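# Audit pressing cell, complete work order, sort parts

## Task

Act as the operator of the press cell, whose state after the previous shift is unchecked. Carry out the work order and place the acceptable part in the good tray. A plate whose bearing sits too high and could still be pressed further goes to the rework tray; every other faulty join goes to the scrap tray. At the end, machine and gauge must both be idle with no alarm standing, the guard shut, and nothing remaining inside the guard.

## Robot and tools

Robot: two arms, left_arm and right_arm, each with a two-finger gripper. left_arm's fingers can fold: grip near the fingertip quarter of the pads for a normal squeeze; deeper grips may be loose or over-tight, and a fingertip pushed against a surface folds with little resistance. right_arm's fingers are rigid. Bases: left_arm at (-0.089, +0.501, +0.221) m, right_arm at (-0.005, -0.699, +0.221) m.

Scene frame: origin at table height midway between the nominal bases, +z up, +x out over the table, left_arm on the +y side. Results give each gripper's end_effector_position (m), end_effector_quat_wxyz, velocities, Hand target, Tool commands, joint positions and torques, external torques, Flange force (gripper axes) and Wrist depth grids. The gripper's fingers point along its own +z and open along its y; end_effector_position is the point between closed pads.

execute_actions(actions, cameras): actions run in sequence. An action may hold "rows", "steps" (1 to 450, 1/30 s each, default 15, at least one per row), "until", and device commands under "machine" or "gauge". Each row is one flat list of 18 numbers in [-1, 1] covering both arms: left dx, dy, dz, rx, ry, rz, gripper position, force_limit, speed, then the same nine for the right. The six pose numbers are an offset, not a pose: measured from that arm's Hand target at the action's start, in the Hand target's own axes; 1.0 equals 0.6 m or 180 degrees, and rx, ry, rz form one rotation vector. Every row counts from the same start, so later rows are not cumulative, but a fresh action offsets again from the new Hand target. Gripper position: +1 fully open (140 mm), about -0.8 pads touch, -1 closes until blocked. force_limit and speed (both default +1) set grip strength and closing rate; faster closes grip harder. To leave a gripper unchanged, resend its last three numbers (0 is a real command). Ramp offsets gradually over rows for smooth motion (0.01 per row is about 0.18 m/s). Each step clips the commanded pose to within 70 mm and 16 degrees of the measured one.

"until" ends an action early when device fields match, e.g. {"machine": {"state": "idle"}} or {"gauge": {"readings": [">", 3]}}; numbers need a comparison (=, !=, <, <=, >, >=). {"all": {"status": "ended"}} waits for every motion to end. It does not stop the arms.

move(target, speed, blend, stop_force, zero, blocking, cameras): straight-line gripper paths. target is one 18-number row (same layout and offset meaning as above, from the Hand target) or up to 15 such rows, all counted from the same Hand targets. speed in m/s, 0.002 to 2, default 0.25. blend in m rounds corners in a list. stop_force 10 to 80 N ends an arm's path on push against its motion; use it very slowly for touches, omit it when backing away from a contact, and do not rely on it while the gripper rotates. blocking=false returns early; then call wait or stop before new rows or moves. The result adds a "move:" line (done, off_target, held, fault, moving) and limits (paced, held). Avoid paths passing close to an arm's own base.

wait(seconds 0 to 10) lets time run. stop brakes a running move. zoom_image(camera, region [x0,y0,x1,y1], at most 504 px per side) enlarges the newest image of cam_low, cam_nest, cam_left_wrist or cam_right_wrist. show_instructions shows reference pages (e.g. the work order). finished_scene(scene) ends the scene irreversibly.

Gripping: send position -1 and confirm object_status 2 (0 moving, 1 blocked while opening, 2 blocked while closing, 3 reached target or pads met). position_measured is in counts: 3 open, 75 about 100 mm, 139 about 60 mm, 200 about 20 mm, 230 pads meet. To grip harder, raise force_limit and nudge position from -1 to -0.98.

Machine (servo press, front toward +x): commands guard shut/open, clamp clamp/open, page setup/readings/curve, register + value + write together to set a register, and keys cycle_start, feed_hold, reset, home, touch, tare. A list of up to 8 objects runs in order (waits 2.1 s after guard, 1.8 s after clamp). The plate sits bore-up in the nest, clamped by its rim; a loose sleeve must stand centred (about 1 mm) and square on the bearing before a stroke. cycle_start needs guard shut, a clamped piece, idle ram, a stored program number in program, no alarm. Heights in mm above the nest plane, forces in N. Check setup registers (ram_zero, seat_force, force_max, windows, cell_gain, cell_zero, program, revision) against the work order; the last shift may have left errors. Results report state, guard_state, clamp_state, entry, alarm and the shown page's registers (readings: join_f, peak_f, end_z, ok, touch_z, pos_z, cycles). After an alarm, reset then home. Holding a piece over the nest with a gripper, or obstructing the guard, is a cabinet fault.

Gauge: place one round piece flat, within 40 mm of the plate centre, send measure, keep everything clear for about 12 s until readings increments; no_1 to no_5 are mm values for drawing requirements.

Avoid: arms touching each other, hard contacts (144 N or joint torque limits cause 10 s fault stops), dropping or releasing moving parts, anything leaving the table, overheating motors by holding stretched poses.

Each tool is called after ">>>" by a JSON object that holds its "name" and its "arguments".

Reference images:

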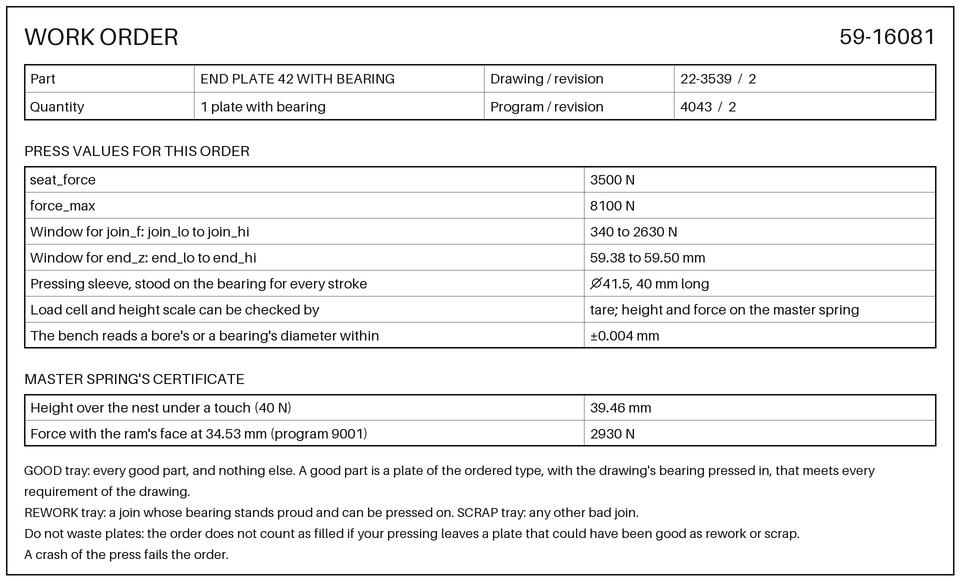

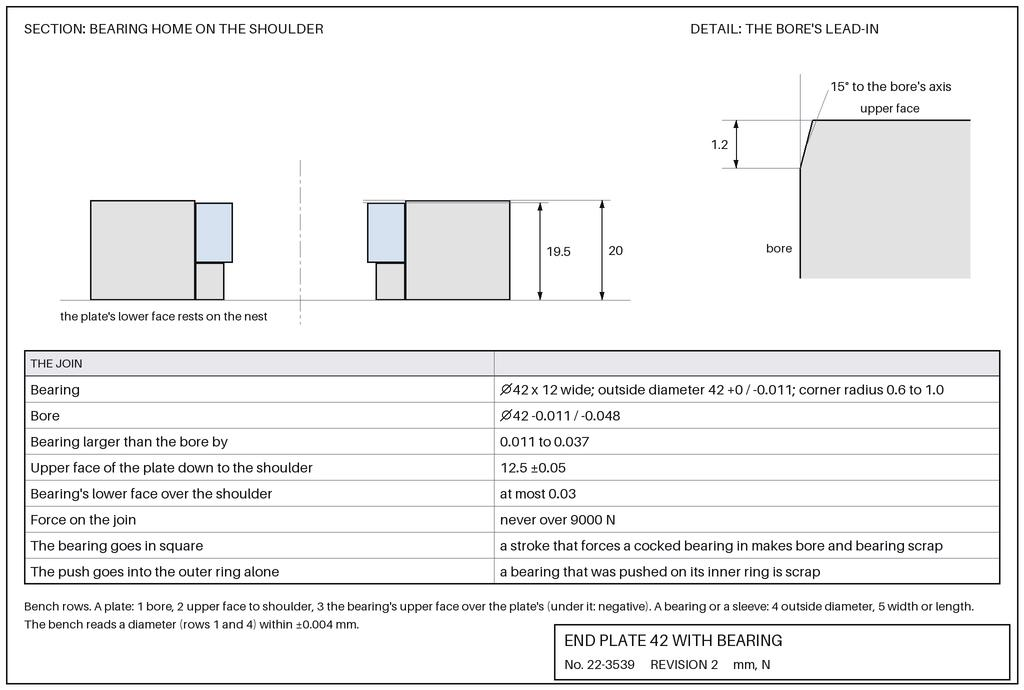

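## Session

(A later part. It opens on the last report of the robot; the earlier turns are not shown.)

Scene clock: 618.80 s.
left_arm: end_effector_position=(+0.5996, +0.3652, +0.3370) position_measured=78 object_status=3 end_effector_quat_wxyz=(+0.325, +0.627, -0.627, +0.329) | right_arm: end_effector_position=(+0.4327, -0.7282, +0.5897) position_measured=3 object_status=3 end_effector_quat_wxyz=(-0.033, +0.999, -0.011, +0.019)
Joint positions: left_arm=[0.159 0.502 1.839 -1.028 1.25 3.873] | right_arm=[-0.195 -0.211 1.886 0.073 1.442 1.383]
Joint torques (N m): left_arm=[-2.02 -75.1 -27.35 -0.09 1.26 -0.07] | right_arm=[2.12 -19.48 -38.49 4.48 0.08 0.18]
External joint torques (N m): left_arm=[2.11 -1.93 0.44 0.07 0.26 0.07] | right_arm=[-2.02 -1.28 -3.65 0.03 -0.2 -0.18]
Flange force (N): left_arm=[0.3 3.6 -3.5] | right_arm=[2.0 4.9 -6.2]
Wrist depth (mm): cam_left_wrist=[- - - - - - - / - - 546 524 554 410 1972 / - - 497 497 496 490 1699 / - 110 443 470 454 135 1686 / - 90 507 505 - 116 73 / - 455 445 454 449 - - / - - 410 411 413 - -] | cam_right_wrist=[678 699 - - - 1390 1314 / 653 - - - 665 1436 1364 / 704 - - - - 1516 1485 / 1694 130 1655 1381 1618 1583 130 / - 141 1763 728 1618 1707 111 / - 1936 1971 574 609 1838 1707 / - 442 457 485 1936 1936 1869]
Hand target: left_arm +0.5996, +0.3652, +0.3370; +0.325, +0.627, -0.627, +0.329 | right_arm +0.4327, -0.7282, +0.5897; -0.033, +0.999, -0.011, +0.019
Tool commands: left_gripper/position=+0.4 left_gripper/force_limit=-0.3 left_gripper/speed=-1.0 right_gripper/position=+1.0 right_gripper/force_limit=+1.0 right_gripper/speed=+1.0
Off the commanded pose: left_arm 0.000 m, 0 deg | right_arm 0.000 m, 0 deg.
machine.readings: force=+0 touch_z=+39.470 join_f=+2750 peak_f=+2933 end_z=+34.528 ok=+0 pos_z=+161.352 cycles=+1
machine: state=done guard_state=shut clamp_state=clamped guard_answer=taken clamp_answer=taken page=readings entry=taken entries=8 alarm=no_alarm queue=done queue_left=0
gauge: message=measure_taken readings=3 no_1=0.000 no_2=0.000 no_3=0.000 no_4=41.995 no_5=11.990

>>> {"name": "execute_actions", "arguments": {"actions": [{"machine":[{"register":"program","value":4043,"write":true},{"page":"setup"}],"steps":20},{"machine":{"guard":"open"},"steps":80,"until":{"machine":{"guard_state":"open"}}},{"machine":{"clamp":"open"},"steps":60,"until":{"machine":{"clamp_state":"open"}}}]}}

>>> {"name": "move", "arguments": {"target": [[0.071,-0.0058,0.5219,0,0,0,0.4,0,-1,0,0,0,0,0,0,1,1,1],[0.071,-0.0058,0.6552,0,0,0,0.4,0,-1,0,0,0,0,0,0,1,1,1]], "speed": [0.25,0.12], "blend": [0.02,0], "cameras": ["cam_nest"]}}

Scene clock: 636.13 s.
left_arm: end_effector_position=(+0.5996, +0.3652, +0.3370) position_measured=78 object_status=3 end_effector_quat_wxyz=(+0.325, +0.627, -0.627, +0.329) | right_arm: end_effector_position=(+0.4327, -0.7282, +0.5897) position_measured=3 object_status=3 end_effector_quat_wxyz=(-0.033, +0.999, -0.011, +0.019)
Joint positions: left_arm=[0.159 0.502 1.839 -1.028 1.25 3.873] | right_arm=[-0.195 -0.211 1.886 0.073 1.442 1.383]
Joint torques (N m): left_arm=[-2.02 -74.43 -27.33 -0.13 1.32 -0.1] | right_arm=[2.71 -20.02 -38.59 4.51 0.05 0.13]
External joint torques (N m): left_arm=[1.93 -2.86 0.18 0.1 0.2 0.09] | right_arm=[-2.73 -0.45 -3.51 -0.01 -0.16 -0.14]
External joint torques at the end of the 1st action: left_arm=[2.09 -1.88 0.24 0.05 0.14 0.12] | right_arm=[-2.37 -0.6 -3.53 -0.02 -0.2 -0.19]
External joint torques at the end of the 2nd action: left_arm=[2.19 -2.63 0.1 0.08 0.16 0.05] | right_arm=[-2.27 -0.71 -3.72 0.04 -0.22 -0.12]
Flange force (N): left_arm=[1.4 4.1 -3.8] | right_arm=[2.9 6.6 -6.0]
Flange force at the end of the 1st action (N): left_arm=[0.2 3.2 -3.4] | right_arm=[2.8 5.8 -5.9]
Flange force at the end of the 2nd action (N): left_arm=[1.0 3.7 -4.0] | right_arm=[2.9 5.5 -6.2]
Wrist depth (mm): cam_left_wrist=[885 - - - - - 2557 / 773 746 562 522 - - 2175 / 634 639 490 - - 476 1877 / 579 117 449 - - 124 1662 / - 90 493 500 504 116 73 / - 453 454 453 453 426 - / - - 416 413 418 - -] | cam_right_wrist=[- 673 - 611 - 1364 1355 / 697 - - 686 728 1495 1381 / - 766 716 - - 1495 1506 / - 131 1668 1668 1643 1594 130 / - 142 1763 - 1694 1763 111 / - 2026 1936 584 2008 1707 1735 / - 440 454 479 596 1885 1838]
Hand target: left_arm +0.5996, +0.3652, +0.3370; +0.325, +0.627, -0.627, +0.329 | right_arm +0.4327, -0.7282, +0.5897; -0.033, +0.999, -0.011, +0.019
Tool commands: left_gripper/position=+0.4 left_gripper/force_limit=-0.3 left_gripper/speed=-1.0 right_gripper/position=+1.0 right_gripper/force_limit=+1.0 right_gripper/speed=+1.0
Off the commanded pose: left_arm 0.000 m, 0 deg | right_arm 0.000 m, 0 deg.
machine.setup: program=+4043 ram_zero=+158.648 seat_force=+3500 force_max=+8100 join_lo=+340 join_hi=+2630 end_lo=+59.380 end_hi=+59.500 cell_gain=+2.047 cell_zero=-101 program_revision=+2 program_top=+59.500 stored1_number=+4043 stored1_revision=+2 stored2_number=+5357 stored2_revision=+6 stored3_number=+7273 stored3_revision=+5 stored4_number=+1764 stored4_revision=+4 stored5_number=+9001 stored5_revision=+1
machine: state=idle guard_state=open clamp_state=open guard_answer=taken clamp_answer=taken page=setup entry=taken entries=9 alarm=no_alarm queue=running queue_left=0
gauge: message=measure_taken readings=3 no_1=0.000 no_2=0.000 no_3=0.000 no_4=41.995 no_5=11.990

Scene clock: 638.43 s.
left_arm: end_effector_position=(+0.6050, +0.0183, +0.1473) position_measured=78 object_status=3 end_effector_quat_wxyz=(+0.325, +0.627, -0.627, +0.329) | right_arm: end_effector_position=(+0.4327, -0.7282, +0.5897) position_measured=3 object_status=3 end_effector_quat_wxyz=(-0.033, +0.999, -0.011, +0.019)
Joint positions: left_arm=[-0.331 0.775 1.824 -1.5 0.884 4.04] | right_arm=[-0.195 -0.211 1.886 0.073 1.442 1.383]
Joint torques (N m): left_arm=[-2.52 -89.12 -18.53 -1.02 1.57 -0.05] | right_arm=[2.55 -19.74 -38.57 4.53 0.15 0.2]
External joint torques (N m): left_arm=[2.48 -2.26 -0.03 0.08 0.21 0.05] | right_arm=[-2.52 -0.85 -3.52 -0.03 -0.26 -0.2]
Flange force (N): left_arm=[0.4 0.5 -5.1] | right_arm=[2.3 6.2 -5.8]
Wrist depth (mm): cam_left_wrist=[513 489 509 - 506 533 502 / 265 266 265 212 264 264 220 / 230 228 229 146 179 229 221 / 202 136 162 155 159 135 197 / - 90 176 149 152 124 73 / - 163 163 137 140 163 - / - - 146 123 123 148 -] | cam_right_wrist=[702 - - 659 - 1381 1306 / 695 657 680 - 640 1408 1372 / - - - - 684 1495 1475 / - 130 1749 1853 1655 1571 130 / - 142 1807 755 1763 1668 111 / - 1936 1936 597 1792 1807 1735 / - 440 452 480 1953 1902 1902]
Hand target: left_arm +0.6049, +0.0183, +0.1473; +0.325, +0.627, -0.627, +0.329 | right_arm +0.4327, -0.7282, +0.5897; -0.033, +0.999, -0.011, +0.019
Off the commanded pose: left_arm 0.000 m, 0 deg | right_arm 0.000 m, 0 deg.
machine.setup: program=+4043 ram_zero=+158.648 seat_force=+3500 force_max=+8100 join_lo=+340 join_hi=+2630 end_lo=+59.380 end_hi=+59.500 cell_gain=+2.047 cell_zero=-101 program_revision=+2 program_top=+59.500 stored1_number=+4043 stored1_revision=+2 stored2_number=+5357 stored2_revision=+6 stored3_number=+7273 stored3_revision=+5 stored4_number=+1764 stored4_revision=+4 stored5_number=+9001 stored5_revision=+1
machine: state=idle guard_state=open clamp_state=open guard_answer=taken clamp_answer=taken page=setup entry=taken entries=9 alarm=no_alarm queue=done queue_left=0
gauge: message=measure_taken readings=3 no_1=0.000 no_2=0.000 no_3=0.000 no_4=41.995 no_5=11.990
move: done
Images, in order (width x height): cam_nest 672x504.

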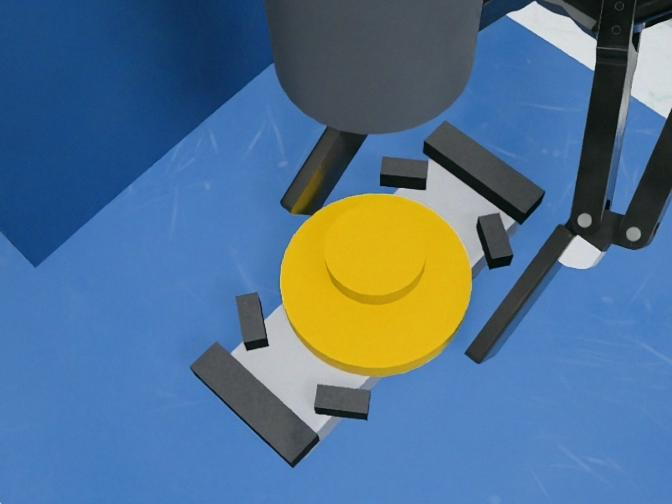

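>>> {"name": "move", "arguments": {"target": [-0.0019,0.0032,0,0,0,0,0.4,0,-1,0,0,0,0,0,0,1,1,1], "speed": 0.05}}

>>> {"name": "execute_actions", "arguments": {"actions": [{"rows":[[0,0,0,0,0,0,-1,0,-1,0,0,0,0,0,0,1,1,1]],"steps":75}]}}

Scene clock: 645.80 s.
left_arm: end_effector_position=(+0.6030, +0.0189, +0.1464) position_measured=78 object_status=3 end_effector_quat_wxyz=(+0.325, +0.627, -0.627, +0.329) | right_arm: end_effector_position=(+0.4327, -0.7282, +0.5897) position_measured=3 object_status=3 end_effector_quat_wxyz=(-0.033, +0.999, -0.011, +0.019)
Joint positions: left_arm=[-0.331 0.775 1.828 -1.503 0.884 4.045] | right_arm=[-0.195 -0.211 1.886 0.073 1.442 1.383]
Joint torques (N m): left_arm=[-2.36 -89.03 -18.42 -0.98 1.64 -0.1] | right_arm=[2.11 -19.66 -38.42 4.53 0.07 0.16]
External joint torques (N m): left_arm=[2.36 -2.15 -0.02 0.03 0.15 0.09] | right_arm=[-2.11 -0.67 -3.68 -0.03 -0.19 -0.17]
Flange force (N): left_arm=[0.3 0.6 -4.8] | right_arm=[3.0 5.2 -6.1]
Wrist depth (mm): cam_left_wrist=[507 481 508 506 508 504 507 / 273 264 255 213 263 264 218 / 228 228 227 144 191 227 218 / 206 136 163 154 157 135 196 / - 90 176 150 150 124 73 / - 162 162 139 139 162 - / - - 145 122 122 147 -] | cam_right_wrist=[- - - 638 632 1381 1355 / 671 716 699 691 - 1426 1408 / 697 735 728 - - 1516 1485 / 1735 130 1707 1838 1618 1583 130 / - 141 1735 - 1681 1707 111 / - 2008 1869 - 1594 1807 - / - 444 457 481 1902 1869 -]
Hand target: left_arm +0.6030, +0.0189, +0.1464; +0.325, +0.627, -0.627, +0.329 | right_arm +0.4327, -0.7282, +0.5897; -0.033, +0.999, -0.011, +0.019
Off the commanded pose: left_arm 0.000 m, 0 deg | right_arm 0.000 m, 0 deg.
machine.setup: program=+4043 ram_zero=+158.648 seat_force=+3500 force_max=+8100 join_lo=+340 join_hi=+2630 end_lo=+59.380 end_hi=+59.500 cell_gain=+2.047 cell_zero=-101 program_revision=+2 program_top=+59.500 stored1_number=+4043 stored1_revision=+2 stored2_number=+5357 stored2_revision=+6 stored3_number=+7273 stored3_revision=+5 stored4_number=+1764 stored4_revision=+4 stored5_number=+9001 stored5_revision=+1
machine: state=idle guard_state=open clamp_state=open guard_answer=taken clamp_answer=taken page=setup entry=taken entries=9 alarm=no_alarm queue=done queue_left=0
gauge: message=measure_taken readings=3 no_1=0.000 no_2=0.000 no_3=0.000 no_4=41.995 no_5=11.990
move: done

Scene clock: 648.50 s.
left_arm: end_effector_position=(+0.6030, +0.0189, +0.1464) position_measured=105 object_status=2 end_effector_quat_wxyz=(+0.325, +0.627, -0.627, +0.329) | right_arm: end_effector_position=(+0.4327, -0.7282, +0.5897) position_measured=3 object_status=3 end_effector_quat_wxyz=(-0.033, +0.999, -0.011, +0.019)
Joint positions: left_arm=[-0.331 0.775 1.828 -1.503 0.884 4.045] | right_arm=[-0.195 -0.211 1.886 0.073 1.442 1.383]
Joint torques (N m): left_arm=[-8.29 -81.16 -18.95 -1.32 -0.06 -0.06] | right_arm=[2.16 -19.97 -38.48 4.49 0.09 0.19]
External joint torques (N m): left_arm=[8.16 -9.93 0.47 0.36 1.84 0.06] | right_arm=[-2.12 -0.56 -3.61 0 -0.21 -0.19]
Flange force (N): left_arm=[3.6 4.2 -20.7] | right_arm=[3.1 5.3 -5.9]
Wrist depth (mm): cam_left_wrist=[510 504 528 509 - 508 484 / 265 263 263 213 264 263 217 / 228 228 223 145 192 228 222 / 201 206 153 154 158 126 196 / - 79 172 147 150 116 89 / - - 162 123 139 - - / - - 145 120 120 - -] | cam_right_wrist=[- 659 678 - - 1372 1330 / 702 730 - 682 636 1455 1372 / 774 791 - 730 750 1516 1436 / 1347 130 1655 1681 1606 1606 130 / - 141 1807 - 1495 1777 111 / - 1971 2008 583 1838 1822 1763 / - 443 459 489 1902 1919 1885]
Hand target: left_arm +0.6030, +0.0189, +0.1464; +0.325, +0.627, -0.627, +0.329 | right_arm +0.4327, -0.7282, +0.5897; -0.033, +0.999, -0.011, +0.019
Off the commanded pose: left_arm 0.000 m, 0 deg | right_arm 0.000 m, 0 deg.
machine.setup: program=+4043 ram_zero=+158.648 seat_force=+3500 force_max=+8100 join_lo=+340 join_hi=+2630 end_lo=+59.380 end_hi=+59.500 cell_gain=+2.047 cell_zero=-101 program_revision=+2 program_top=+59.500 stored1_number=+4043 stored1_revision=+2 stored2_number=+5357 stored2_revision=+6 stored3_number=+7273 stored3_revision=+5 stored4_number=+1764 stored4_revision=+4 stored5_number=+9001 stored5_revision=+1
machine: state=idle guard_state=open clamp_state=open guard_answer=taken clamp_answer=taken page=setup entry=taken entries=9 alarm=no_alarm queue=done queue_left=0
gauge: message=measure_taken readings=3 no_1=0.000 no_2=0.000 no_3=0.000 no_4=41.995 no_5=11.990

>>> {"name": "move", "arguments": {"target": [[0.041,0,-0.0287,0,0,0,-1,0,-1,0,0,0,0,0,0,1,1,1],[-0.1507,0.0017,-0.4869,0,0,0,-1,0,-1,0,0,0,0,0,0,1,1,1],[-0.4271,-0.3412,-0.6488,0,0,0,-1,0,-1,0,0,0,0,0,0,1,1,1],[-0.5527,-0.3412,-0.5608,0,0,0,-1,0,-1,0,0,0,0,0,0,1,1,1]], "speed": [0.05,0.2,0.25,0.1], "blend": [0.01,0.03,0.03,0], "cameras": ["cam_left_wrist"]}}

>>> {"name": "move", "arguments": {"target": [-0.03,0,0.021,0,0,0,-1,0,-1,0,0,0,0,0,0,1,1,1], "speed": 0.008, "stop_force": 10}}

Scene clock: 675.77 s.
left_arm: end_effector_position=(+0.8069, +0.4851, +0.0676) position_measured=105 object_status=2 end_effector_quat_wxyz=(+0.325, +0.627, -0.627, +0.329) | right_arm: end_effector_position=(+0.4327, -0.7282, +0.5897) position_measured=3 object_status=3 end_effector_quat_wxyz=(-0.033, +0.999, -0.011, +0.019)
Joint positions: left_arm=[0.254 1.08 1.307 -0.983 1.282 3.951] | right_arm=[-0.195 -0.211 1.886 0.073 1.442 1.383]
Joint torques (N m): left_arm=[-2.01 -121.2 -27.6 -1.16 2.74 -0.12] | right_arm=[2.4 -19.56 -38.49 4.49 0.1 0.17]
External joint torques (N m): left_arm=[2.16 4.28 2.15 1.28 -1.09 0.12] | right_arm=[-2.43 -0.81 -3.53 -0.01 -0.21 -0.18]
Flange force (N): left_arm=[-5.1 2.3 1.1] | right_arm=[2.4 5.9 -5.9]
Wrist depth (mm): cam_left_wrist=[342 280 354 354 353 354 354 / 280 289 298 294 298 288 289 / 226 257 251 145 183 251 201 / 226 227 152 154 157 126 179 / - 79 194 150 194 116 89 / - - 183 183 182 - - / - - 166 169 166 - -] | cam_right_wrist=[663 772 - 657 636 1364 1347 / - - - 649 675 1485 1372 / - 743 - 702 711 1527 1465 / - 130 1681 1902 1792 1594 125 / - 141 1792 - 1694 1694 111 / - 2026 1721 594 1707 1749 1749 / - 438 452 480 1936 1936 1919]
Hand target: left_arm +0.8069, +0.4851, +0.0675; +0.325, +0.627, -0.627, +0.329 | right_arm +0.4327, -0.7282, +0.5897; -0.033, +0.999, -0.011, +0.019
Off the commanded pose: left_arm 0.000 m, 0 deg | right_arm 0.000 m, 0 deg.
machine.setup: program=+4043 ram_zero=+158.648 seat_force=+3500 force_max=+8100 join_lo=+340 join_hi=+2630 end_lo=+59.380 end_hi=+59.500 cell_gain=+2.047 cell_zero=-101 program_revision=+2 program_top=+59.500 stored1_number=+4043 stored1_revision=+2 stored2_number=+5357 stored2_revision=+6 stored3_number=+7273 stored3_revision=+5 stored4_number=+1764 stored4_revision=+4 stored5_number=+9001 stored5_revision=+1
machine: state=idle guard_state=open clamp_state=open guard_answer=taken clamp_answer=taken page=setup entry=taken entries=9 alarm=no_alarm queue=done queue_left=0
gauge: message=measure_taken readings=3 no_1=0.000 no_2=0.000 no_3=0.000 no_4=41.995 no_5=11.990
move: done
camera_calibration:
cam_left_wrist: T_world_to_cam=[[-0.99989, -0.0147685, -0.00139932, 0.821599], [-0.0113905, 0.824752, -0.565379, -0.350311], [0.00950391, -0.565301, -0.82483, 0.465694], [0, 0, 0, 1]] pos_world=[0.813092, 0.564311, 0.187209]
Images, in order (width x height): cam_left_wrist 672x504.

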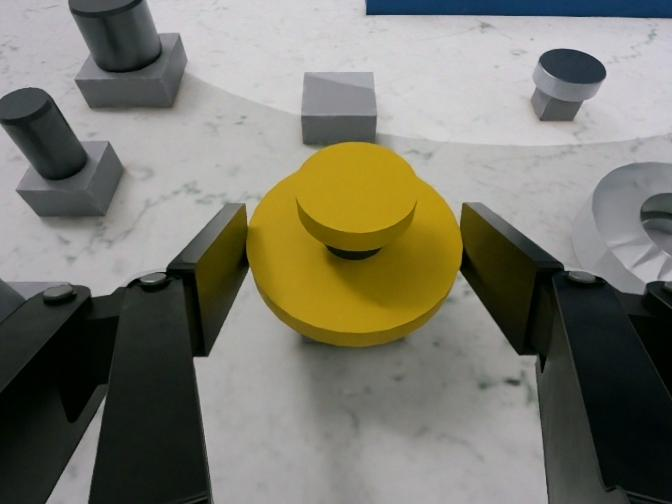

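Scene clock: 678.73 s.
left_arm: end_effector_position=(+0.8071, +0.4850, +0.0486) position_measured=105 object_status=2 end_effector_quat_wxyz=(+0.325, +0.627, -0.627, +0.329) | right_arm: end_effector_position=(+0.4327, -0.7282, +0.5897) position_measured=3 object_status=3 end_effector_quat_wxyz=(-0.033, +0.999, -0.011, +0.019)
Joint positions: left_arm=[0.254 1.104 1.3 -0.988 1.273 3.965] | right_arm=[-0.195 -0.211 1.886 0.073 1.442 1.383]
Joint torques (N m): left_arm=[-5.05 -107.98 -24.1 0.32 -1.58 -0.12] | right_arm=[2.42 -19.94 -38.57 4.47 0.09 0.16]
External joint torques (N m): left_arm=[5.12 -9.44 -0.76 -0.22 3.25 0.12] | right_arm=[-2.34 -0.65 -3.5 0.02 -0.2 -0.16]
Flange force (N): left_arm=[7.3 7.3 -11.9] | right_arm=[2.7 5.7 -5.8]
Wrist depth (mm): cam_left_wrist=[298 272 317 330 315 317 307 / 268 267 266 262 277 267 266 / 219 231 231 145 178 230 177 / 203 208 153 154 157 126 163 / - 79 174 150 174 116 89 / - - 167 164 164 - - / - - 149 150 149 - -] | cam_right_wrist=[- - - 649 - 1347 1322 / - 686 - 663 678 1455 1372 / - - 740 718 - 1516 1495 / - 130 1655 1314 1668 1594 129 / - 141 1763 - 1694 1655 111 / - 1936 1869 591 1792 1853 1763 / - 440 455 485 620 1936 1936]
Hand target: left_arm +0.8070, +0.4850, +0.0486; +0.325, +0.627, -0.627, +0.329 (not the last commanded pose) | right_arm +0.4327, -0.7282, +0.5897; -0.033, +0.999, -0.011, +0.019
Off the commanded pose: left_arm 0.003 m, 0 deg | right_arm 0.000 m, 0 deg.
machine.setup: program=+4043 ram_zero=+158.648 seat_force=+3500 force_max=+8100 join_lo=+340 join_hi=+2630 end_lo=+59.380 end_hi=+59.500 cell_gain=+2.047 cell_zero=-101 program_revision=+2 program_top=+59.500 stored1_number=+4043 stored1_revision=+2 stored2_number=+5357 stored2_revision=+6 stored3_number=+7273 stored3_revision=+5 stored4_number=+1764 stored4_revision=+4 stored5_number=+9001 stored5_revision=+1
machine: state=idle guard_state=open clamp_state=open guard_answer=taken clamp_answer=taken page=setup entry=taken entries=9 alarm=no_alarm queue=done queue_left=0
gauge: message=measure_taken readings=3 no_1=0.000 no_2=0.000 no_3=0.000 no_4=41.995 no_5=11.990
move: contact (left_arm)

>>> {"name": "execute_actions", "arguments": {"actions": [{"rows":[[0,0,0,0,0,0,0.42,0,-1,0,0,0,0,0,0,1,1,1]],"steps":50}]}}

>>> {"name": "move", "arguments": {"target": [[0,0,-0.1333,0,0,0,0.42,0,-1,0,0,0,0,0,0,1,1,1],[0.1895,0.2452,-0.2855,0,0,0,0.42,0,-1,0,0,0,0,0,0,1,1,1],[0.0012,0.4903,-0.1278,0,0,0,0.42,0,-1,0,0,0,0,0,0,1,1,1],[0.0015,0.4903,0.0052,0,0,0,0.42,0,-1,0,0,0,0,0,0,1,1,1]], "speed": [0.1,0.3,0.25,0.1], "blend": [0.02,0.03,0.01,0], "cameras": ["cam_left_wrist"]}}

Scene clock: 693.97 s.
left_arm: end_effector_position=(+0.8070, +0.4850, +0.0486) position_measured=76 object_status=3 end_effector_quat_wxyz=(+0.325, +0.627, -0.627, +0.329) | right_arm: end_effector_position=(+0.4327, -0.7282, +0.5897) position_measured=3 object_status=3 end_effector_quat_wxyz=(-0.033, +0.999, -0.011, +0.019)
Joint positions: left_arm=[0.254 1.104 1.3 -0.988 1.273 3.965] | right_arm=[-0.195 -0.211 1.886 0.073 1.442 1.383]
Joint torques (N m): left_arm=[-2.44 -115.89 -24.96 0.04 1.54 -0.17] | right_arm=[2.24 -19.46 -38.39 4.52 0.11 0.19]
External joint torques (N m): left_arm=[2.59 -1.55 0.11 0.07 0.13 0.17] | right_arm=[-2.27 -0.87 -3.68 -0.03 -0.23 -0.19]
Flange force (N): left_arm=[0.3 2.8 -3.0] | right_arm=[2.6 5.6 -6.1]
Wrist depth (mm): cam_left_wrist=[296 271 317 318 317 318 307 / 268 267 267 261 266 266 267 / 219 231 231 144 224 230 176 / 203 203 161 154 161 125 159 / - 90 178 150 178 125 73 / - 164 167 164 164 164 - / - - 149 150 149 149 -] | cam_right_wrist=[665 661 - 661 - 1330 1347 / - 704 682 691 - 1399 1426 / 702 - - - - 1527 1475 / 794 131 1721 - 1869 1606 130 / - 141 1792 - 1735 1735 111 / - 1953 1869 589 1707 1777 1838 / - 441 455 482 1902 2026 1838]
Hand target: left_arm +0.8070, +0.4850, +0.0486; +0.325, +0.627, -0.627, +0.329 | right_arm +0.4327, -0.7282, +0.5897; -0.033, +0.999, -0.011, +0.019
Off the commanded pose: left_arm 0.000 m, 0 deg | right_arm 0.000 m, 0 deg.
machine.setup: program=+4043 ram_zero=+158.648 seat_force=+3500 force_max=+8100 join_lo=+340 join_hi=+2630 end_lo=+59.380 end_hi=+59.500 cell_gain=+2.047 cell_zero=-101 program_revision=+2 program_top=+59.500 stored1_number=+4043 stored1_revision=+2 stored2_number=+5357 stored2_revision=+6 stored3_number=+7273 stored3_revision=+5 stored4_number=+1764 stored4_revision=+4 stored5_number=+9001 stored5_revision=+1
machine: state=idle guard_state=open clamp_state=open guard_answer=taken clamp_answer=taken page=setup entry=taken entries=9 alarm=no_alarm queue=done queue_left=0
gauge: message=measure_taken readings=3 no_1=0.000 no_2=0.000 no_3=0.000 no_4=41.995 no_5=11.990

Scene clock: 697.40 s.
left_arm: end_effector_position=(+0.5129, +0.4812, +0.0461) position_measured=76 object_status=3 end_effector_quat_wxyz=(+0.325, +0.627, -0.627, +0.329) | right_arm: end_effector_position=(+0.4327, -0.7282, +0.5897) position_measured=3 object_status=3 end_effector_quat_wxyz=(-0.033, +0.999, -0.011, +0.019)
Joint positions: left_arm=[0.357 0.881 1.948 -1.058 1.093 4.386] | right_arm=[-0.195 -0.211 1.886 0.073 1.442 1.383]
Joint torques (N m): left_arm=[-2.59 -86.59 -7.8 -0.04 2.01 -0.09] | right_arm=[2.06 -20.21 -38.69 4.46 0.12 0.2]
External joint torques (N m): left_arm=[2.58 -2.02 -0.63 0.03 0.15 0.09] | right_arm=[-1.94 -0.7 -3.46 0.04 -0.23 -0.21]
Flange force (N): left_arm=[0.3 1.2 -5.0] | right_arm=[2.7 4.9 -5.7]
Wrist depth (mm): cam_left_wrist=[318 315 307 315 313 303 330 / 266 264 265 264 265 264 259 / 173 229 235 177 174 228 228 / 160 176 149 149 149 125 163 / - 90 176 149 176 125 73 / - 162 166 162 162 162 - / - - 148 148 148 148 -] | cam_right_wrist=[- - - 706 640 1364 1364 / - - - 673 675 1446 1446 / - 755 - 725 763 1495 1506 / 1735 130 1506 1191 1681 1527 130 / - 141 1792 - 1735 1721 111 / - 1953 2046 578 1936 1749 1807 / - 443 455 481 1971 1902 -]
Hand target: left_arm +0.5129, +0.4812, +0.0461; +0.325, +0.627, -0.627, +0.329 | right_arm +0.4327, -0.7282, +0.5897; -0.033, +0.999, -0.011, +0.019
Off the commanded pose: left_arm 0.000 m, 0 deg | right_arm 0.000 m, 0 deg.
machine.setup: program=+4043 ram_zero=+158.648 seat_force=+3500 force_max=+8100 join_lo=+340 join_hi=+2630 end_lo=+59.380 end_hi=+59.500 cell_gain=+2.047 cell_zero=-101 program_revision=+2 program_top=+59.500 stored1_number=+4043 stored1_revision=+2 stored2_number=+5357 stored2_revision=+6 stored3_number=+7273 stored3_revision=+5 stored4_number=+1764 stored4_revision=+4 stored5_number=+9001 stored5_revision=+1
machine: state=idle guard_state=open clamp_state=open guard_answer=taken clamp_answer=taken page=setup entry=taken entries=9 alarm=no_alarm queue=done queue_left=0
gauge: message=measure_taken readings=3 no_1=0.000 no_2=0.000 no_3=0.000 no_4=41.995 no_5=11.990
move: done
camera_calibration:
cam_left_wrist: T_world_to_cam=[[-0.999891, -0.0146868, -0.00145291, 0.527407], [-0.0112906, 0.824628, -0.565562, -0.362609], [0.00950439, -0.565484, -0.824704, 0.44855], [0, 0, 0, 1]] pos_world=[0.518992, 0.560411, 0.165609]
Images, in order (width x height): cam_left_wrist 672x504.

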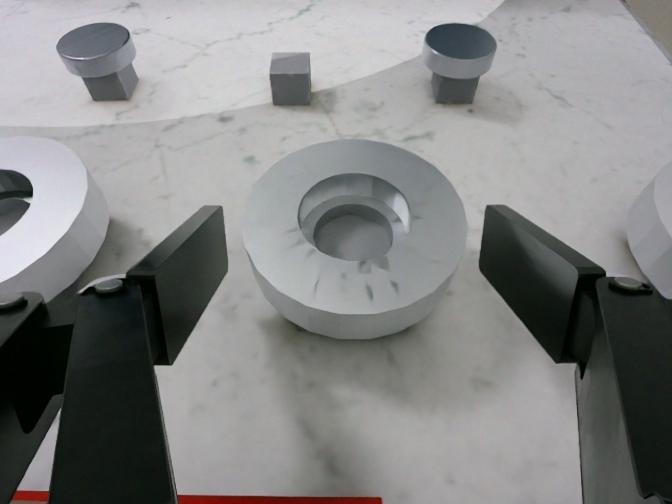

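>>> {"name": "move", "arguments": {"target": [0.001,0,-0.0021,0,0,0,0.42,0,-1,0,0,0,0,0,0,1,1,1], "speed": 0.05}}

>>> {"name": "execute_actions", "arguments": {"actions": [{"rows":[[0,0,0,0,0,0,-1,0,-1,0,0,0,0,0,0,1,1,1]],"steps":75}]}}

>>> {"name": "move", "arguments": {"target": [[0.0683,0,-0.0478,0,0,0,-1,0,-1,0,0,0,0,0,0,1,1,1],[0.4275,-0.1485,0.0503,0,0,0,-1,0,-1,0,0,0,0,0,0,1,1,1],[0.6348,-0.1482,0.4913,0,0,0,-1,0,-1,0,0,0,0,0,0,1,1,1]], "speed": [0.08,0.25,0.15], "blend": [0.02,0.04,0], "cameras": ["cam_nest"]}}

Scene clock: 713.93 s.
left_arm: end_effector_position=(+0.5128, +0.4818, +0.0473) position_measured=76 object_status=3 end_effector_quat_wxyz=(+0.325, +0.627, -0.627, +0.329) | right_arm: end_effector_position=(+0.4327, -0.7282, +0.5897) position_measured=3 object_status=3 end_effector_quat_wxyz=(-0.033, +0.999, -0.011, +0.019)
Joint positions: left_arm=[0.358 0.879 1.948 -1.056 1.095 4.384] | right_arm=[-0.195 -0.211 1.886 0.073 1.442 1.383]
Joint torques (N m): left_arm=[-2.12 -85.96 -7.94 -0.14 1.99 -0.09] | right_arm=[2.33 -19.85 -38.38 4.54 0.13 0.16]
External joint torques (N m): left_arm=[2.09 -2.43 -0.48 0.12 0.17 0.09] | right_arm=[-2.29 -0.78 -3.68 -0.05 -0.24 -0.16]
Flange force (N): left_arm=[1.4 1.4 -4.8] | right_arm=[2.7 5.6 -6.1]
Wrist depth (mm): cam_left_wrist=[318 316 318 316 316 316 316 / 267 267 265 267 258 266 266 / 172 231 230 177 176 231 230 / 160 177 154 174 151 125 162 / - 90 177 150 177 126 73 / - 163 167 163 163 163 - / - - 149 149 149 149 -] | cam_right_wrist=[680 645 - 602 632 1364 1322 / - 699 - - 680 1408 1399 / 828 753 728 - - 1516 1455 / - 130 1655 2492 1707 1594 130 / - 141 1869 - 1681 1681 111 / - 1989 1853 594 1822 1807 1792 / - 436 451 482 1936 1971 1953]
Hand target: left_arm +0.5129, +0.4818, +0.0473; +0.325, +0.627, -0.627, +0.329 | right_arm +0.4327, -0.7282, +0.5897; -0.033, +0.999, -0.011, +0.019
Off the commanded pose: left_arm 0.000 m, 0 deg | right_arm 0.000 m, 0 deg.
machine.setup: program=+4043 ram_zero=+158.648 seat_force=+3500 force_max=+8100 join_lo=+340 join_hi=+2630 end_lo=+59.380 end_hi=+59.500 cell_gain=+2.047 cell_zero=-101 program_revision=+2 program_top=+59.500 stored1_number=+4043 stored1_revision=+2 stored2_number=+5357 stored2_revision=+6 stored3_number=+7273 stored3_revision=+5 stored4_number=+1764 stored4_revision=+4 stored5_number=+9001 stored5_revision=+1
machine: state=idle guard_state=open clamp_state=open guard_answer=taken clamp_answer=taken page=setup entry=taken entries=9 alarm=no_alarm queue=done queue_left=0
gauge: message=measure_taken readings=3 no_1=0.000 no_2=0.000 no_3=0.000 no_4=41.995 no_5=11.990
move: done

Scene clock: 716.63 s.
left_arm: end_effector_position=(+0.5128, +0.4818, +0.0473) position_measured=105 object_status=2 end_effector_quat_wxyz=(+0.325, +0.627, -0.627, +0.329) | right_arm: end_effector_position=(+0.4327, -0.7282, +0.5897) position_measured=3 object_status=3 end_effector_quat_wxyz=(-0.033, +0.999, -0.011, +0.019)
Joint positions: left_arm=[0.358 0.879 1.948 -1.056 1.095 4.384] | right_arm=[-0.195 -0.211 1.886 0.073 1.442 1.383]
Joint torques (N m): left_arm=[-3.88 -81.12 -6.57 0.52 0.23 -0.18] | right_arm=[2.21 -19.75 -38.42 4.46 0.06 0.18]
External joint torques (N m): left_arm=[3.89 -7.46 -2.1 -0.54 1.92 0.18] | right_arm=[-2.05 -0.73 -3.67 0.04 -0.18 -0.18]
Flange force (N): left_arm=[6.4 1.1 -11.9] | right_arm=[2.9 5.1 -6.1]
Wrist depth (mm): cam_left_wrist=[320 317 317 316 317 316 318 / 268 266 267 266 258 266 267 / 172 230 230 177 176 230 230 / 162 203 144 175 151 125 170 / - 79 174 151 177 125 89 / - - 167 163 163 - - / - - 149 149 149 - -] | cam_right_wrist=[- 667 647 - - 1364 1355 / - 704 695 671 - 1455 1417 / - - - - 718 1571 1527 / - 130 1721 1853 1618 1583 130 / - 141 1807 - 1694 1735 111 / - 1989 1838 572 1807 1792 1807 / - 443 457 480 2046 1989 -]
Hand target: left_arm +0.5129, +0.4818, +0.0473; +0.325, +0.627, -0.627, +0.329 | right_arm +0.4327, -0.7282, +0.5897; -0.033, +0.999, -0.011, +0.019
Off the commanded pose: left_arm 0.000 m, 0 deg | right_arm 0.000 m, 0 deg.
machine.setup: program=+4043 ram_zero=+158.648 seat_force=+3500 force_max=+8100 join_lo=+340 join_hi=+2630 end_lo=+59.380 end_hi=+59.500 cell_gain=+2.047 cell_zero=-101 program_revision=+2 program_top=+59.500 stored1_number=+4043 stored1_revision=+2 stored2_number=+5357 stored2_revision=+6 stored3_number=+7273 stored3_revision=+5 stored4_number=+1764 stored4_revision=+4 stored5_number=+9001 stored5_revision=+1
machine: state=idle guard_state=open clamp_state=open guard_answer=taken clamp_answer=taken page=setup entry=taken entries=9 alarm=no_alarm queue=done queue_left=0
gauge: message=measure_taken readings=3 no_1=0.000 no_2=0.000 no_3=0.000 no_4=41.995 no_5=11.990

Scene clock: 720.50 s.
left_arm: end_effector_position=(+0.6023, +0.0226, +0.1919) position_measured=105 object_status=2 end_effector_quat_wxyz=(+0.325, +0.627, -0.627, +0.329) | right_arm: end_effector_position=(+0.4327, -0.7282, +0.5897) position_measured=3 object_status=3 end_effector_quat_wxyz=(-0.033, +0.999, -0.011, +0.019)
Joint positions: left_arm=[-0.326 0.709 1.834 -1.451 0.892 3.969] | right_arm=[-0.195 -0.211 1.886 0.073 1.442 1.383]
Joint torques (N m): left_arm=[-2.12 -87.88 -21.62 -1.36 1.96 -0.12] | right_arm=[2.37 -19.83 -38.5 4.48 0.14 0.19]
External joint torques (N m): left_arm=[1.94 -0.7 0.79 0.43 -0.28 0.12] | right_arm=[-2.42 -0.14 -3.42 -0.01 -0.26 -0.19]
Flange force (N): left_arm=[-1.0 1.1 -3.5] | right_arm=[3.4 6.0 -5.5]
Wrist depth (mm): cam_left_wrist=[600 580 582 569 591 598 - / 502 515 513 336 513 513 210 / 433 285 292 177 176 291 229 / 257 263 146 159 151 125 207 / - 79 220 144 224 103 89 / - - 207 184 199 - - / - - 189 164 182 - -] | cam_right_wrist=[- - 657 673 - 1355 1364 / - 682 699 - - 1465 1399 / - - 774 697 750 1506 1495 / - 130 1721 1655 1618 1606 130 / - 141 1822 - 1777 1749 111 / - 2008 1953 583 601 1792 1721 / - 441 453 481 1936 - 1838]
Hand target: left_arm +0.6023, +0.0225, +0.1919; +0.325, +0.627, -0.627, +0.329 | right_arm +0.4327, -0.7282, +0.5897; -0.033, +0.999, -0.011, +0.019
Off the commanded pose: left_arm 0.000 m, 0 deg | right_arm 0.000 m, 0 deg.
machine.setup: program=+4043 ram_zero=+158.648 seat_force=+3500 force_max=+8100 join_lo=+340 join_hi=+2630 end_lo=+59.380 end_hi=+59.500 cell_gain=+2.047 cell_zero=-101 program_revision=+2 program_top=+59.500 stored1_number=+4043 stored1_revision=+2 stored2_number=+5357 stored2_revision=+6 stored3_number=+7273 stored3_revision=+5 stored4_number=+1764 stored4_revision=+4 stored5_number=+9001 stored5_revision=+1
machine: state=idle guard_state=open clamp_state=open guard_answer=taken clamp_answer=taken page=setup entry=taken entries=9 alarm=no_alarm queue=done queue_left=0
gauge: message=measure_taken readings=3 no_1=0.000 no_2=0.000 no_3=0.000 no_4=41.995 no_5=11.990
move: done
Images, in order (width x height): cam_nest 672x504.

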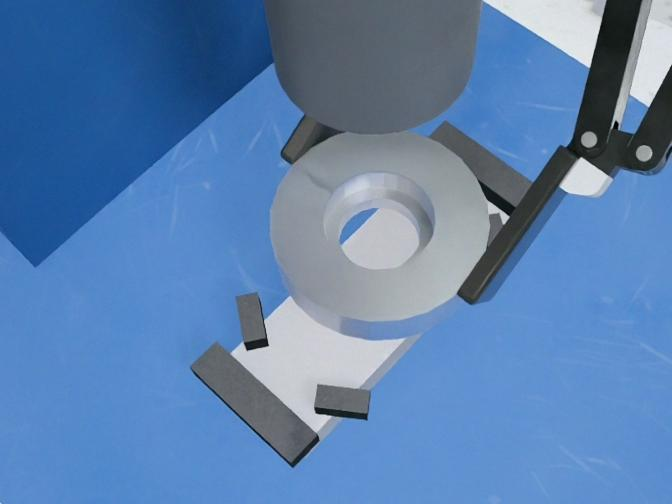

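>>> {"name": "move", "arguments": {"target": [-0.0456,0.0005,0.0336,0,0,0,-1,0,-1,0,0,0,0,0,0,1,1,1], "speed": 0.08}}

>>> {"name": "move", "arguments": {"target": [-0.0246,0,0.0172,0,0,0,-1,0,-1,0,0,0,0,0,0,1,1,1], "speed": 0.008, "stop_force": 10}}

>>> {"name": "execute_actions", "arguments": {"actions": [{"rows":[[0,0,0,0,0,0,0.42,0,-1,0,0,0,0,0,0,1,1,1]],"steps":50}], "cameras": ["cam_nest"]}}

Scene clock: 731.83 s.
left_arm: end_effector_position=(+0.6022, +0.0216, +0.1580) position_measured=105 object_status=2 end_effector_quat_wxyz=(+0.325, +0.627, -0.627, +0.329) | right_arm: end_effector_position=(+0.4327, -0.7282, +0.5897) position_measured=3 object_status=3 end_effector_quat_wxyz=(-0.033, +0.999, -0.011, +0.019)
Joint positions: left_arm=[-0.328 0.757 1.833 -1.49 0.886 4.028] | right_arm=[-0.195 -0.211 1.886 0.073 1.442 1.383]
Joint torques (N m): left_arm=[-2.08 -90.14 -19.78 -1.4 2.04 -0.04] | right_arm=[2.3 -19.7 -38.67 4.51 0.1 0.15]
External joint torques (N m): left_arm=[1.91 -0.17 0.71 0.45 -0.27 0.04] | right_arm=[-2.31 -0.71 -3.31 -0.03 -0.21 -0.16]
Flange force (N): left_arm=[-1.2 0.2 -3.0] | right_arm=[2.3 5.6 -5.5]
Wrist depth (mm): cam_left_wrist=[535 510 530 545 531 534 511 / 432 283 282 281 282 282 199 / 244 244 244 177 176 244 - / 215 215 144 170 151 125 206 / - 79 159 148 166 125 89 / - - 174 151 151 - - / - - 155 131 133 - -] | cam_right_wrist=[653 638 675 663 599 1372 1355 / - - 678 649 675 1426 1364 / - 713 716 713 - 1485 1465 / 1721 130 1721 1527 1630 1606 130 / - 141 1749 - 1749 1763 111 / - 2008 1936 611 1763 1807 1822 / - 445 455 483 1853 1936 1838]
Hand target: left_arm +0.6022, +0.0216, +0.1579; +0.325, +0.627, -0.627, +0.329 | right_arm +0.4327, -0.7282, +0.5897; -0.033, +0.999, -0.011, +0.019
Off the commanded pose: left_arm 0.000 m, 0 deg | right_arm 0.000 m, 0 deg.
machine.setup: program=+4043 ram_zero=+158.648 seat_force=+3500 force_max=+8100 join_lo=+340 join_hi=+2630 end_lo=+59.380 end_hi=+59.500 cell_gain=+2.047 cell_zero=-101 program_revision=+2 program_top=+59.500 stored1_number=+4043 stored1_revision=+2 stored2_number=+5357 stored2_revision=+6 stored3_number=+7273 stored3_revision=+5 stored4_number=+1764 stored4_revision=+4 stored5_number=+9001 stored5_revision=+1
machine: state=idle guard_state=open clamp_state=open guard_answer=taken clamp_answer=taken page=setup entry=taken entries=9 alarm=no_alarm queue=done queue_left=0
gauge: message=measure_taken readings=3 no_1=0.000 no_2=0.000 no_3=0.000 no_4=41.995 no_5=11.990
move: done

Scene clock: 733.97 s.
left_arm: end_effector_position=(+0.6023, +0.0215, +0.1457) position_measured=105 object_status=2 end_effector_quat_wxyz=(+0.325, +0.627, -0.627, +0.330) | right_arm: end_effector_position=(+0.4327, -0.7282, +0.5897) position_measured=3 object_status=3 end_effector_quat_wxyz=(-0.033, +0.999, -0.011, +0.019)
Joint positions: left_arm=[-0.328 0.775 1.831 -1.503 0.885 4.049] | right_arm=[-0.195 -0.211 1.886 0.073 1.442 1.383]
Joint torques (N m): left_arm=[-4.44 -77.05 -16.8 -0.68 -2.51 -0.22] | right_arm=[2.27 -19.79 -38.47 4.46 0.1 0.16]
External joint torques (N m): left_arm=[4.41 -13.78 -1.57 -0.27 4.3 0.22] | right_arm=[-2.31 -0.38 -3.51 0.03 -0.21 -0.16]
Flange force (N): left_arm=[9.7 5.2 -20.0] | right_arm=[3.2 5.7 -5.8]
Wrist depth (mm): cam_left_wrist=[506 - 504 533 517 510 - / 264 264 263 209 263 263 265 / 228 227 227 179 176 227 215 / 200 205 135 175 151 125 198 / - 79 145 147 141 125 89 / - - 162 142 142 - - / - - 145 122 126 - -] | cam_right_wrist=[- 667 - - - 1372 1314 / - 723 - - 607 1465 1399 / 720 733 761 738 1446 1455 1475 / 1630 130 1681 1721 1681 1583 129 / - 141 1822 716 1763 1721 111 / - 1919 1953 594 1707 1838 1777 / - 436 455 477 1869 1885 1919]
Hand target: left_arm +0.6023, +0.0216, +0.1457; +0.325, +0.627, -0.627, +0.330 (not the last commanded pose) | right_arm +0.4327, -0.7282, +0.5897; -0.033, +0.999, -0.011, +0.019
Off the commanded pose: left_arm 0.006 m, 0 deg | right_arm 0.000 m, 0 deg.
machine.setup: program=+4043 ram_zero=+158.648 seat_force=+3500 force_max=+8100 join_lo=+340 join_hi=+2630 end_lo=+59.380 end_hi=+59.500 cell_gain=+2.047 cell_zero=-101 program_revision=+2 program_top=+59.500 stored1_number=+4043 stored1_revision=+2 stored2_number=+5357 stored2_revision=+6 stored3_number=+7273 stored3_revision=+5 stored4_number=+1764 stored4_revision=+4 stored5_number=+9001 stored5_revision=+1
machine: state=idle guard_state=open clamp_state=open guard_answer=taken clamp_answer=taken page=setup entry=taken entries=9 alarm=no_alarm queue=done queue_left=0
gauge: message=measure_taken readings=3 no_1=0.000 no_2=0.000 no_3=0.000 no_4=41.995 no_5=11.990
move: contact (left_arm)

Scene clock: 735.83 s.
left_arm: end_effector_position=(+0.6023, +0.0216, +0.1457) position_measured=76 object_status=3 end_effector_quat_wxyz=(+0.325, +0.627, -0.627, +0.330) | right_arm: end_effector_position=(+0.4327, -0.7282, +0.5897) position_measured=3 object_status=3 end_effector_quat_wxyz=(-0.033, +0.999, -0.011, +0.019)
Joint positions: left_arm=[-0.328 0.775 1.831 -1.503 0.885 4.049] | right_arm=[-0.195 -0.211 1.886 0.073 1.442 1.383]
Joint torques (N m): left_arm=[-2.07 -88.82 -18.17 -0.98 1.68 -0.11] | right_arm=[2.17 -19.73 -38.5 4.52 0.13 0.2]
External joint torques (N m): left_arm=[2.06 -2.15 -0.2 0.03 0.11 0.11] | right_arm=[-2.17 -0.5 -3.51 -0.04 -0.25 -0.2]
Flange force (N): left_arm=[0.5 0.5 -4.3] | right_arm=[3.0 5.4 -5.7]
Wrist depth (mm): cam_left_wrist=[511 509 521 497 528 506 484 / 264 263 262 215 262 262 217 / 227 227 227 176 175 226 221 / 205 136 154 148 150 125 190 / - 90 175 150 144 125 73 / - 161 161 126 141 164 - / - - 144 122 126 147 -] | cam_right_wrist=[628 - 628 641 638 1390 1330 / - - 702 - - 1408 1417 / - - - 716 713 1506 1538 / - 130 1681 1205 1643 1583 130 / - 141 1763 - 1721 1668 111 / - 1971 1807 588 1792 1822 1853 / - 443 451 484 1936 1902 1902]
Hand target: left_arm +0.6023, +0.0216, +0.1457; +0.325, +0.627, -0.627, +0.330 | right_arm +0.4327, -0.7282, +0.5897; -0.033, +0.999, -0.011, +0.019
Off the commanded pose: left_arm 0.000 m, 0 deg | right_arm 0.000 m, 0 deg.
machine.setup: program=+4043 ram_zero=+158.648 seat_force=+3500 force_max=+8100 join_lo=+340 join_hi=+2630 end_lo=+59.380 end_hi=+59.500 cell_gain=+2.047 cell_zero=-101 program_revision=+2 program_top=+59.500 stored1_number=+4043 stored1_revision=+2 stored2_number=+5357 stored2_revision=+6 stored3_number=+7273 stored3_revision=+5 stored4_number=+1764 stored4_revision=+4 stored5_number=+9001 stored5_revision=+1
machine: state=idle guard_state=open clamp_state=open guard_answer=taken clamp_answer=taken page=setup entry=taken entries=9 alarm=no_alarm queue=done queue_left=0
gauge: message=measure_taken readings=3 no_1=0.000 no_2=0.000 no_3=0.000 no_4=41.995 no_5=11.990
Images, in order (width x height): cam_nest 672x504.

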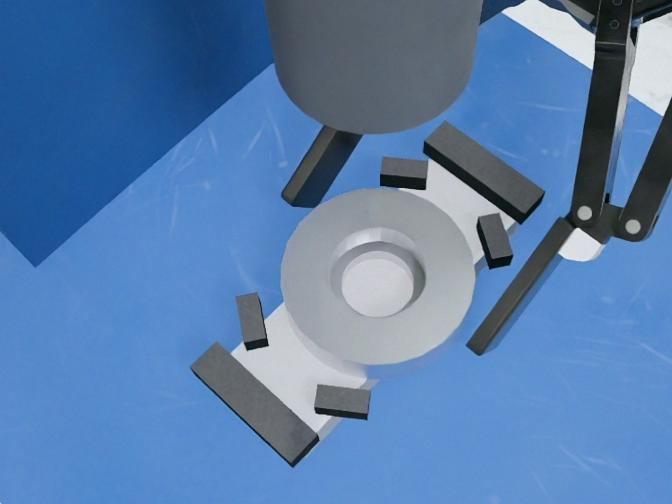

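>>> {"name": "move", "arguments": {"target": [0,0,-0.1333,0,0,0,0.42,0,-1,0,0,0,0,0,0,1,1,1], "speed": 0.12}}

>>> {"name": "execute_actions", "arguments": {"actions": [{"machine":{"clamp":"clamp"},"steps":70,"until":{"machine":{"clamp_state":"clamped"}}}]}}

>>> {"name": "move", "arguments": {"target": [[-0.1475,0.001,-0.351,0,0,0,0.1,-1,-1,0,0,0,0,0,0,1,1,1],[-0.3976,-0.1982,-0.766,0.6143,0,-0.4305,0.1,-1,-1,0,0,0,0,0,0,1,1,1],[-0.4524,-0.2128,-0.67,0.6143,0,-0.4305,0.1,-1,-1,0,0,0,0,0,0,1,1,1],[-0.7102,-0.4253,-0.7499,0.6143,0,-0.4305,0.1,-1,-1,0,0,0,0,0,0,1,1,1]], "speed": [0.25,0.35,0.25,0.2], "blend": [0.03,0.03,0.02,0], "cameras": ["cam_nest","cam_left_wrist"]}}

Scene clock: 755.40 s.
left_arm: end_effector_position=(+0.6018, +0.0872, +0.1914) position_measured=76 object_status=3 end_effector_quat_wxyz=(+0.325, +0.627, -0.627, +0.329) | right_arm: end_effector_position=(+0.4327, -0.7282, +0.5897) position_measured=3 object_status=3 end_effector_quat_wxyz=(-0.033, +0.999, -0.011, +0.019)
Joint positions: left_arm=[-0.239 0.695 1.868 -1.4 0.937 4.003] | right_arm=[-0.195 -0.211 1.886 0.073 1.442 1.383]
Joint torques (N m): left_arm=[-2.22 -84.1 -19.62 -0.87 1.56 -0.07] | right_arm=[2.46 -19.66 -38.48 4.52 0.16 0.15]
External joint torques (N m): left_arm=[2.2 -2.46 -0.5 0.05 0.16 0.07] | right_arm=[-2.38 -1.28 -3.68 -0.02 -0.27 -0.15]
Flange force (N): left_arm=[0.9 0.4 -4.8] | right_arm=[1.9 5.7 -6.2]
Wrist depth (mm): cam_left_wrist=[- 577 - 368 - 661 215 / - 336 336 282 359 337 206 / 432 291 291 248 282 291 193 / 263 136 245 217 245 125 197 / - 90 229 201 224 126 73 / - 207 207 207 207 207 - / - - 189 189 188 191 -] | cam_right_wrist=[- 657 655 663 663 1408 1364 / 634 - - - - 1475 1399 / - - - - - 1527 1485 / 1749 130 1694 1643 1571 1495 130 / - 141 1777 - 1707 1735 111 / - 1936 2046 583 1838 1763 1807 / - 443 456 480 1853 1902 1853]
Hand target: left_arm +0.6019, +0.0872, +0.1914; +0.325, +0.627, -0.627, +0.330 | right_arm +0.4327, -0.7282, +0.5897; -0.033, +0.999, -0.011, +0.019
Off the commanded pose: left_arm 0.000 m, 0 deg | right_arm 0.000 m, 0 deg.
machine.setup: program=+4043 ram_zero=+158.648 seat_force=+3500 force_max=+8100 join_lo=+340 join_hi=+2630 end_lo=+59.380 end_hi=+59.500 cell_gain=+2.047 cell_zero=-101 program_revision=+2 program_top=+59.500 stored1_number=+4043 stored1_revision=+2 stored2_number=+5357 stored2_revision=+6 stored3_number=+7273 stored3_revision=+5 stored4_number=+1764 stored4_revision=+4 stored5_number=+9001 stored5_revision=+1
machine: state=idle guard_state=open clamp_state=open guard_answer=taken clamp_answer=taken page=setup entry=taken entries=9 alarm=no_alarm queue=done queue_left=0
gauge: message=measure_taken readings=3 no_1=0.000 no_2=0.000 no_3=0.000 no_4=41.995 no_5=11.990
move: done

Scene clock: 756.83 s.
left_arm: end_effector_position=(+0.6019, +0.0872, +0.1914) position_measured=76 object_status=3 end_effector_quat_wxyz=(+0.325, +0.627, -0.627, +0.330) | right_arm: end_effector_position=(+0.4327, -0.7282, +0.5897) position_measured=3 object_status=3 end_effector_quat_wxyz=(-0.033, +0.999, -0.011, +0.019)
Joint positions: left_arm=[-0.239 0.695 1.868 -1.4 0.937 4.003] | right_arm=[-0.195 -0.211 1.886 0.073 1.442 1.383]
Joint torques (N m): left_arm=[-2.25 -84.19 -19.66 -0.86 1.55 -0.05] | right_arm=[2.13 -19.59 -38.47 4.5 0.14 0.18]
External joint torques (N m): left_arm=[2.17 -2.36 -0.26 0.05 0.18 0.05] | right_arm=[-2.11 -0.96 -3.66 -0.01 -0.26 -0.19]
Flange force (N): left_arm=[0.7 0.7 -4.8] | right_arm=[2.5 5.2 -6.0]
Wrist depth (mm): cam_left_wrist=[573 598 601 588 591 597 - / 503 338 336 283 336 - 205 / 433 291 291 249 283 290 197 / 263 135 250 217 251 125 197 / - 90 229 218 228 125 73 / - 207 207 207 207 207 - / - - 189 188 189 191 -] | cam_right_wrist=[- 661 - - 645 1381 1330 / - 709 - - 665 1426 1390 / - - - - 774 1506 1516 / - 130 1707 - 1618 1606 125 / - 141 1792 673 1777 1735 111 / - 1971 1953 574 1838 1838 1822 / - 442 455 483 1902 2008 1902]
Hand target: left_arm +0.6019, +0.0872, +0.1914; +0.325, +0.627, -0.627, +0.330 | right_arm +0.4327, -0.7282, +0.5897; -0.033, +0.999, -0.011, +0.019
Tool commands: left_gripper/position=+0.42 left_gripper/force_limit=+0.0 left_gripper/speed=-1.0 right_gripper/position=+1.0 right_gripper/force_limit=+1.0 right_gripper/speed=+1.0
Off the commanded pose: left_arm 0.000 m, 0 deg | right_arm 0.000 m, 0 deg.
machine.setup: program=+4043 ram_zero=+158.648 seat_force=+3500 force_max=+8100 join_lo=+340 join_hi=+2630 end_lo=+59.380 end_hi=+59.500 cell_gain=+2.047 cell_zero=-101 program_revision=+2 program_top=+59.500 stored1_number=+4043 stored1_revision=+2 stored2_number=+5357 stored2_revision=+6 stored3_number=+7273 stored3_revision=+5 stored4_number=+1764 stored4_revision=+4 stored5_number=+9001 stored5_revision=+1
machine: state=idle guard_state=open clamp_state=clamped guard_answer=taken clamp_answer=taken page=setup entry=taken entries=9 alarm=no_alarm queue=running queue_left=0
gauge: message=measure_taken readings=3 no_1=0.000 no_2=0.000 no_3=0.000 no_4=41.995 no_5=11.990

Scene clock: 762.80 s.
left_arm: end_effector_position=(+0.8559, +0.7006, +0.1000) position_measured=117 object_status=3 end_effector_quat_wxyz=(-0.175, +0.818, +0.342, +0.428) | right_arm: end_effector_position=(+0.4327, -0.7282, +0.5897) position_measured=3 object_status=3 end_effector_quat_wxyz=(-0.033, +0.999, -0.011, +0.019)
Joint positions: left_arm=[-0.025 0.866 1.754 -4.393 0.684 5.321] | right_arm=[-0.195 -0.211 1.886 0.073 1.442 1.383]
Joint torques (N m): left_arm=[-2.24 -103.09 -26.15 0.19 1.71 -0.11] | right_arm=[2.28 -19.89 -38.39 4.54 0.15 0.17]
External joint torques (N m): left_arm=[2.15 -1.93 0.27 -0.02 0.16 0.11] | right_arm=[-2.21 -0.65 -3.74 -0.03 -0.26 -0.17]
Flange force (N): left_arm=[2.8 -3.2 -1.2] | right_arm=[3.1 5.4 -6.1]
Wrist depth (mm): cam_left_wrist=[2155 2175 253 385 - 330 279 / 1892 240 236 292 349 333 349 / 301 293 259 267 268 312 295 / 264 272 155 234 230 115 267 / - 84 228 219 232 108 90 / - - 211 218 215 - 79 / - - 196 196 196 - -] | cam_right_wrist=[- - - - - 1364 1347 / 691 632 - - - 1446 1408 / - - - 704 - 1506 1455 / 1668 130 1630 1178 1869 1549 130 / - 131 1838 733 1655 1721 111 / - 2008 1936 604 1560 1807 1792 / - 441 453 481 1902 1919 1902]
Hand target: left_arm +0.8559, +0.7006, +0.1000; -0.175, +0.818, +0.342, +0.428 | right_arm +0.4327, -0.7282, +0.5897; -0.033, +0.999, -0.011, +0.019
Off the commanded pose: left_arm 0.000 m, 0 deg | right_arm 0.000 m, 0 deg.
machine.setup: program=+4043 ram_zero=+158.648 seat_force=+3500 force_max=+8100 join_lo=+340 join_hi=+2630 end_lo=+59.380 end_hi=+59.500 cell_gain=+2.047 cell_zero=-101 program_revision=+2 program_top=+59.500 stored1_number=+4043 stored1_revision=+2 stored2_number=+5357 stored2_revision=+6 stored3_number=+7273 stored3_revision=+5 stored4_number=+1764 stored4_revision=+4 stored5_number=+9001 stored5_revision=+1
machine: state=idle guard_state=open clamp_state=clamped guard_answer=taken clamp_answer=taken page=setup entry=taken entries=9 alarm=no_alarm queue=done queue_left=0
gauge: message=measure_taken readings=3 no_1=0.000 no_2=0.000 no_3=0.000 no_4=41.995 no_5=11.990
move: done
camera_calibration:
cam_left_wrist: T_world_to_cam=[[0.717649, -0.696337, 0.00973624, -0.119856], [-0.571073, -0.596437, -0.564038, 0.96535], [0.398567, 0.399221, -0.825692, -0.394873], [0, 0, 0, 1]] pos_world=[0.794683, 0.649952, 0.219617]
Images, in order (width x height): cam_nest 672x504, cam_left_wrist 672x504.

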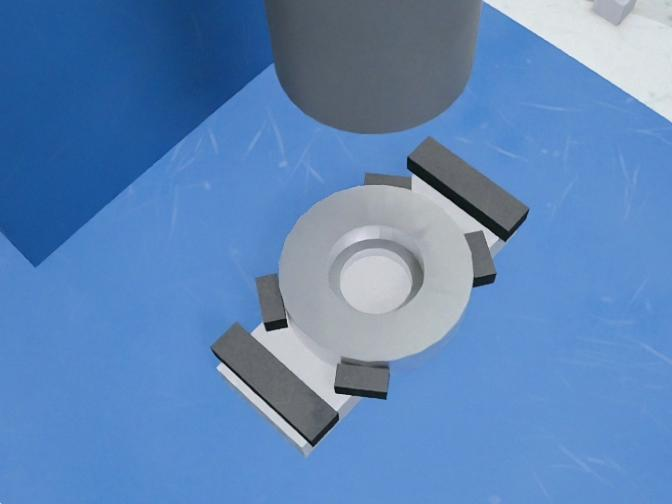

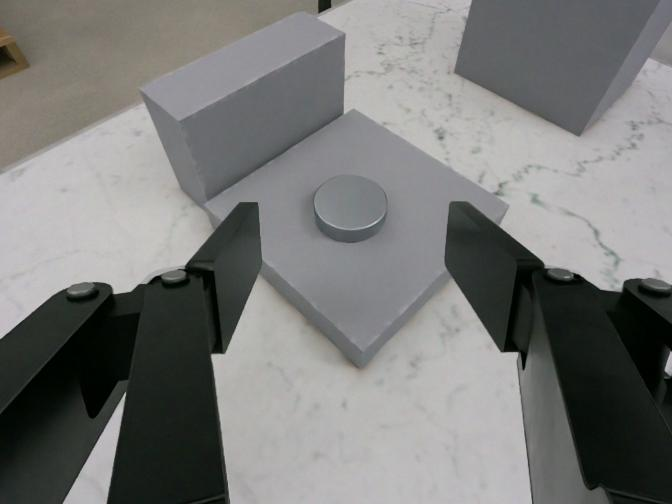

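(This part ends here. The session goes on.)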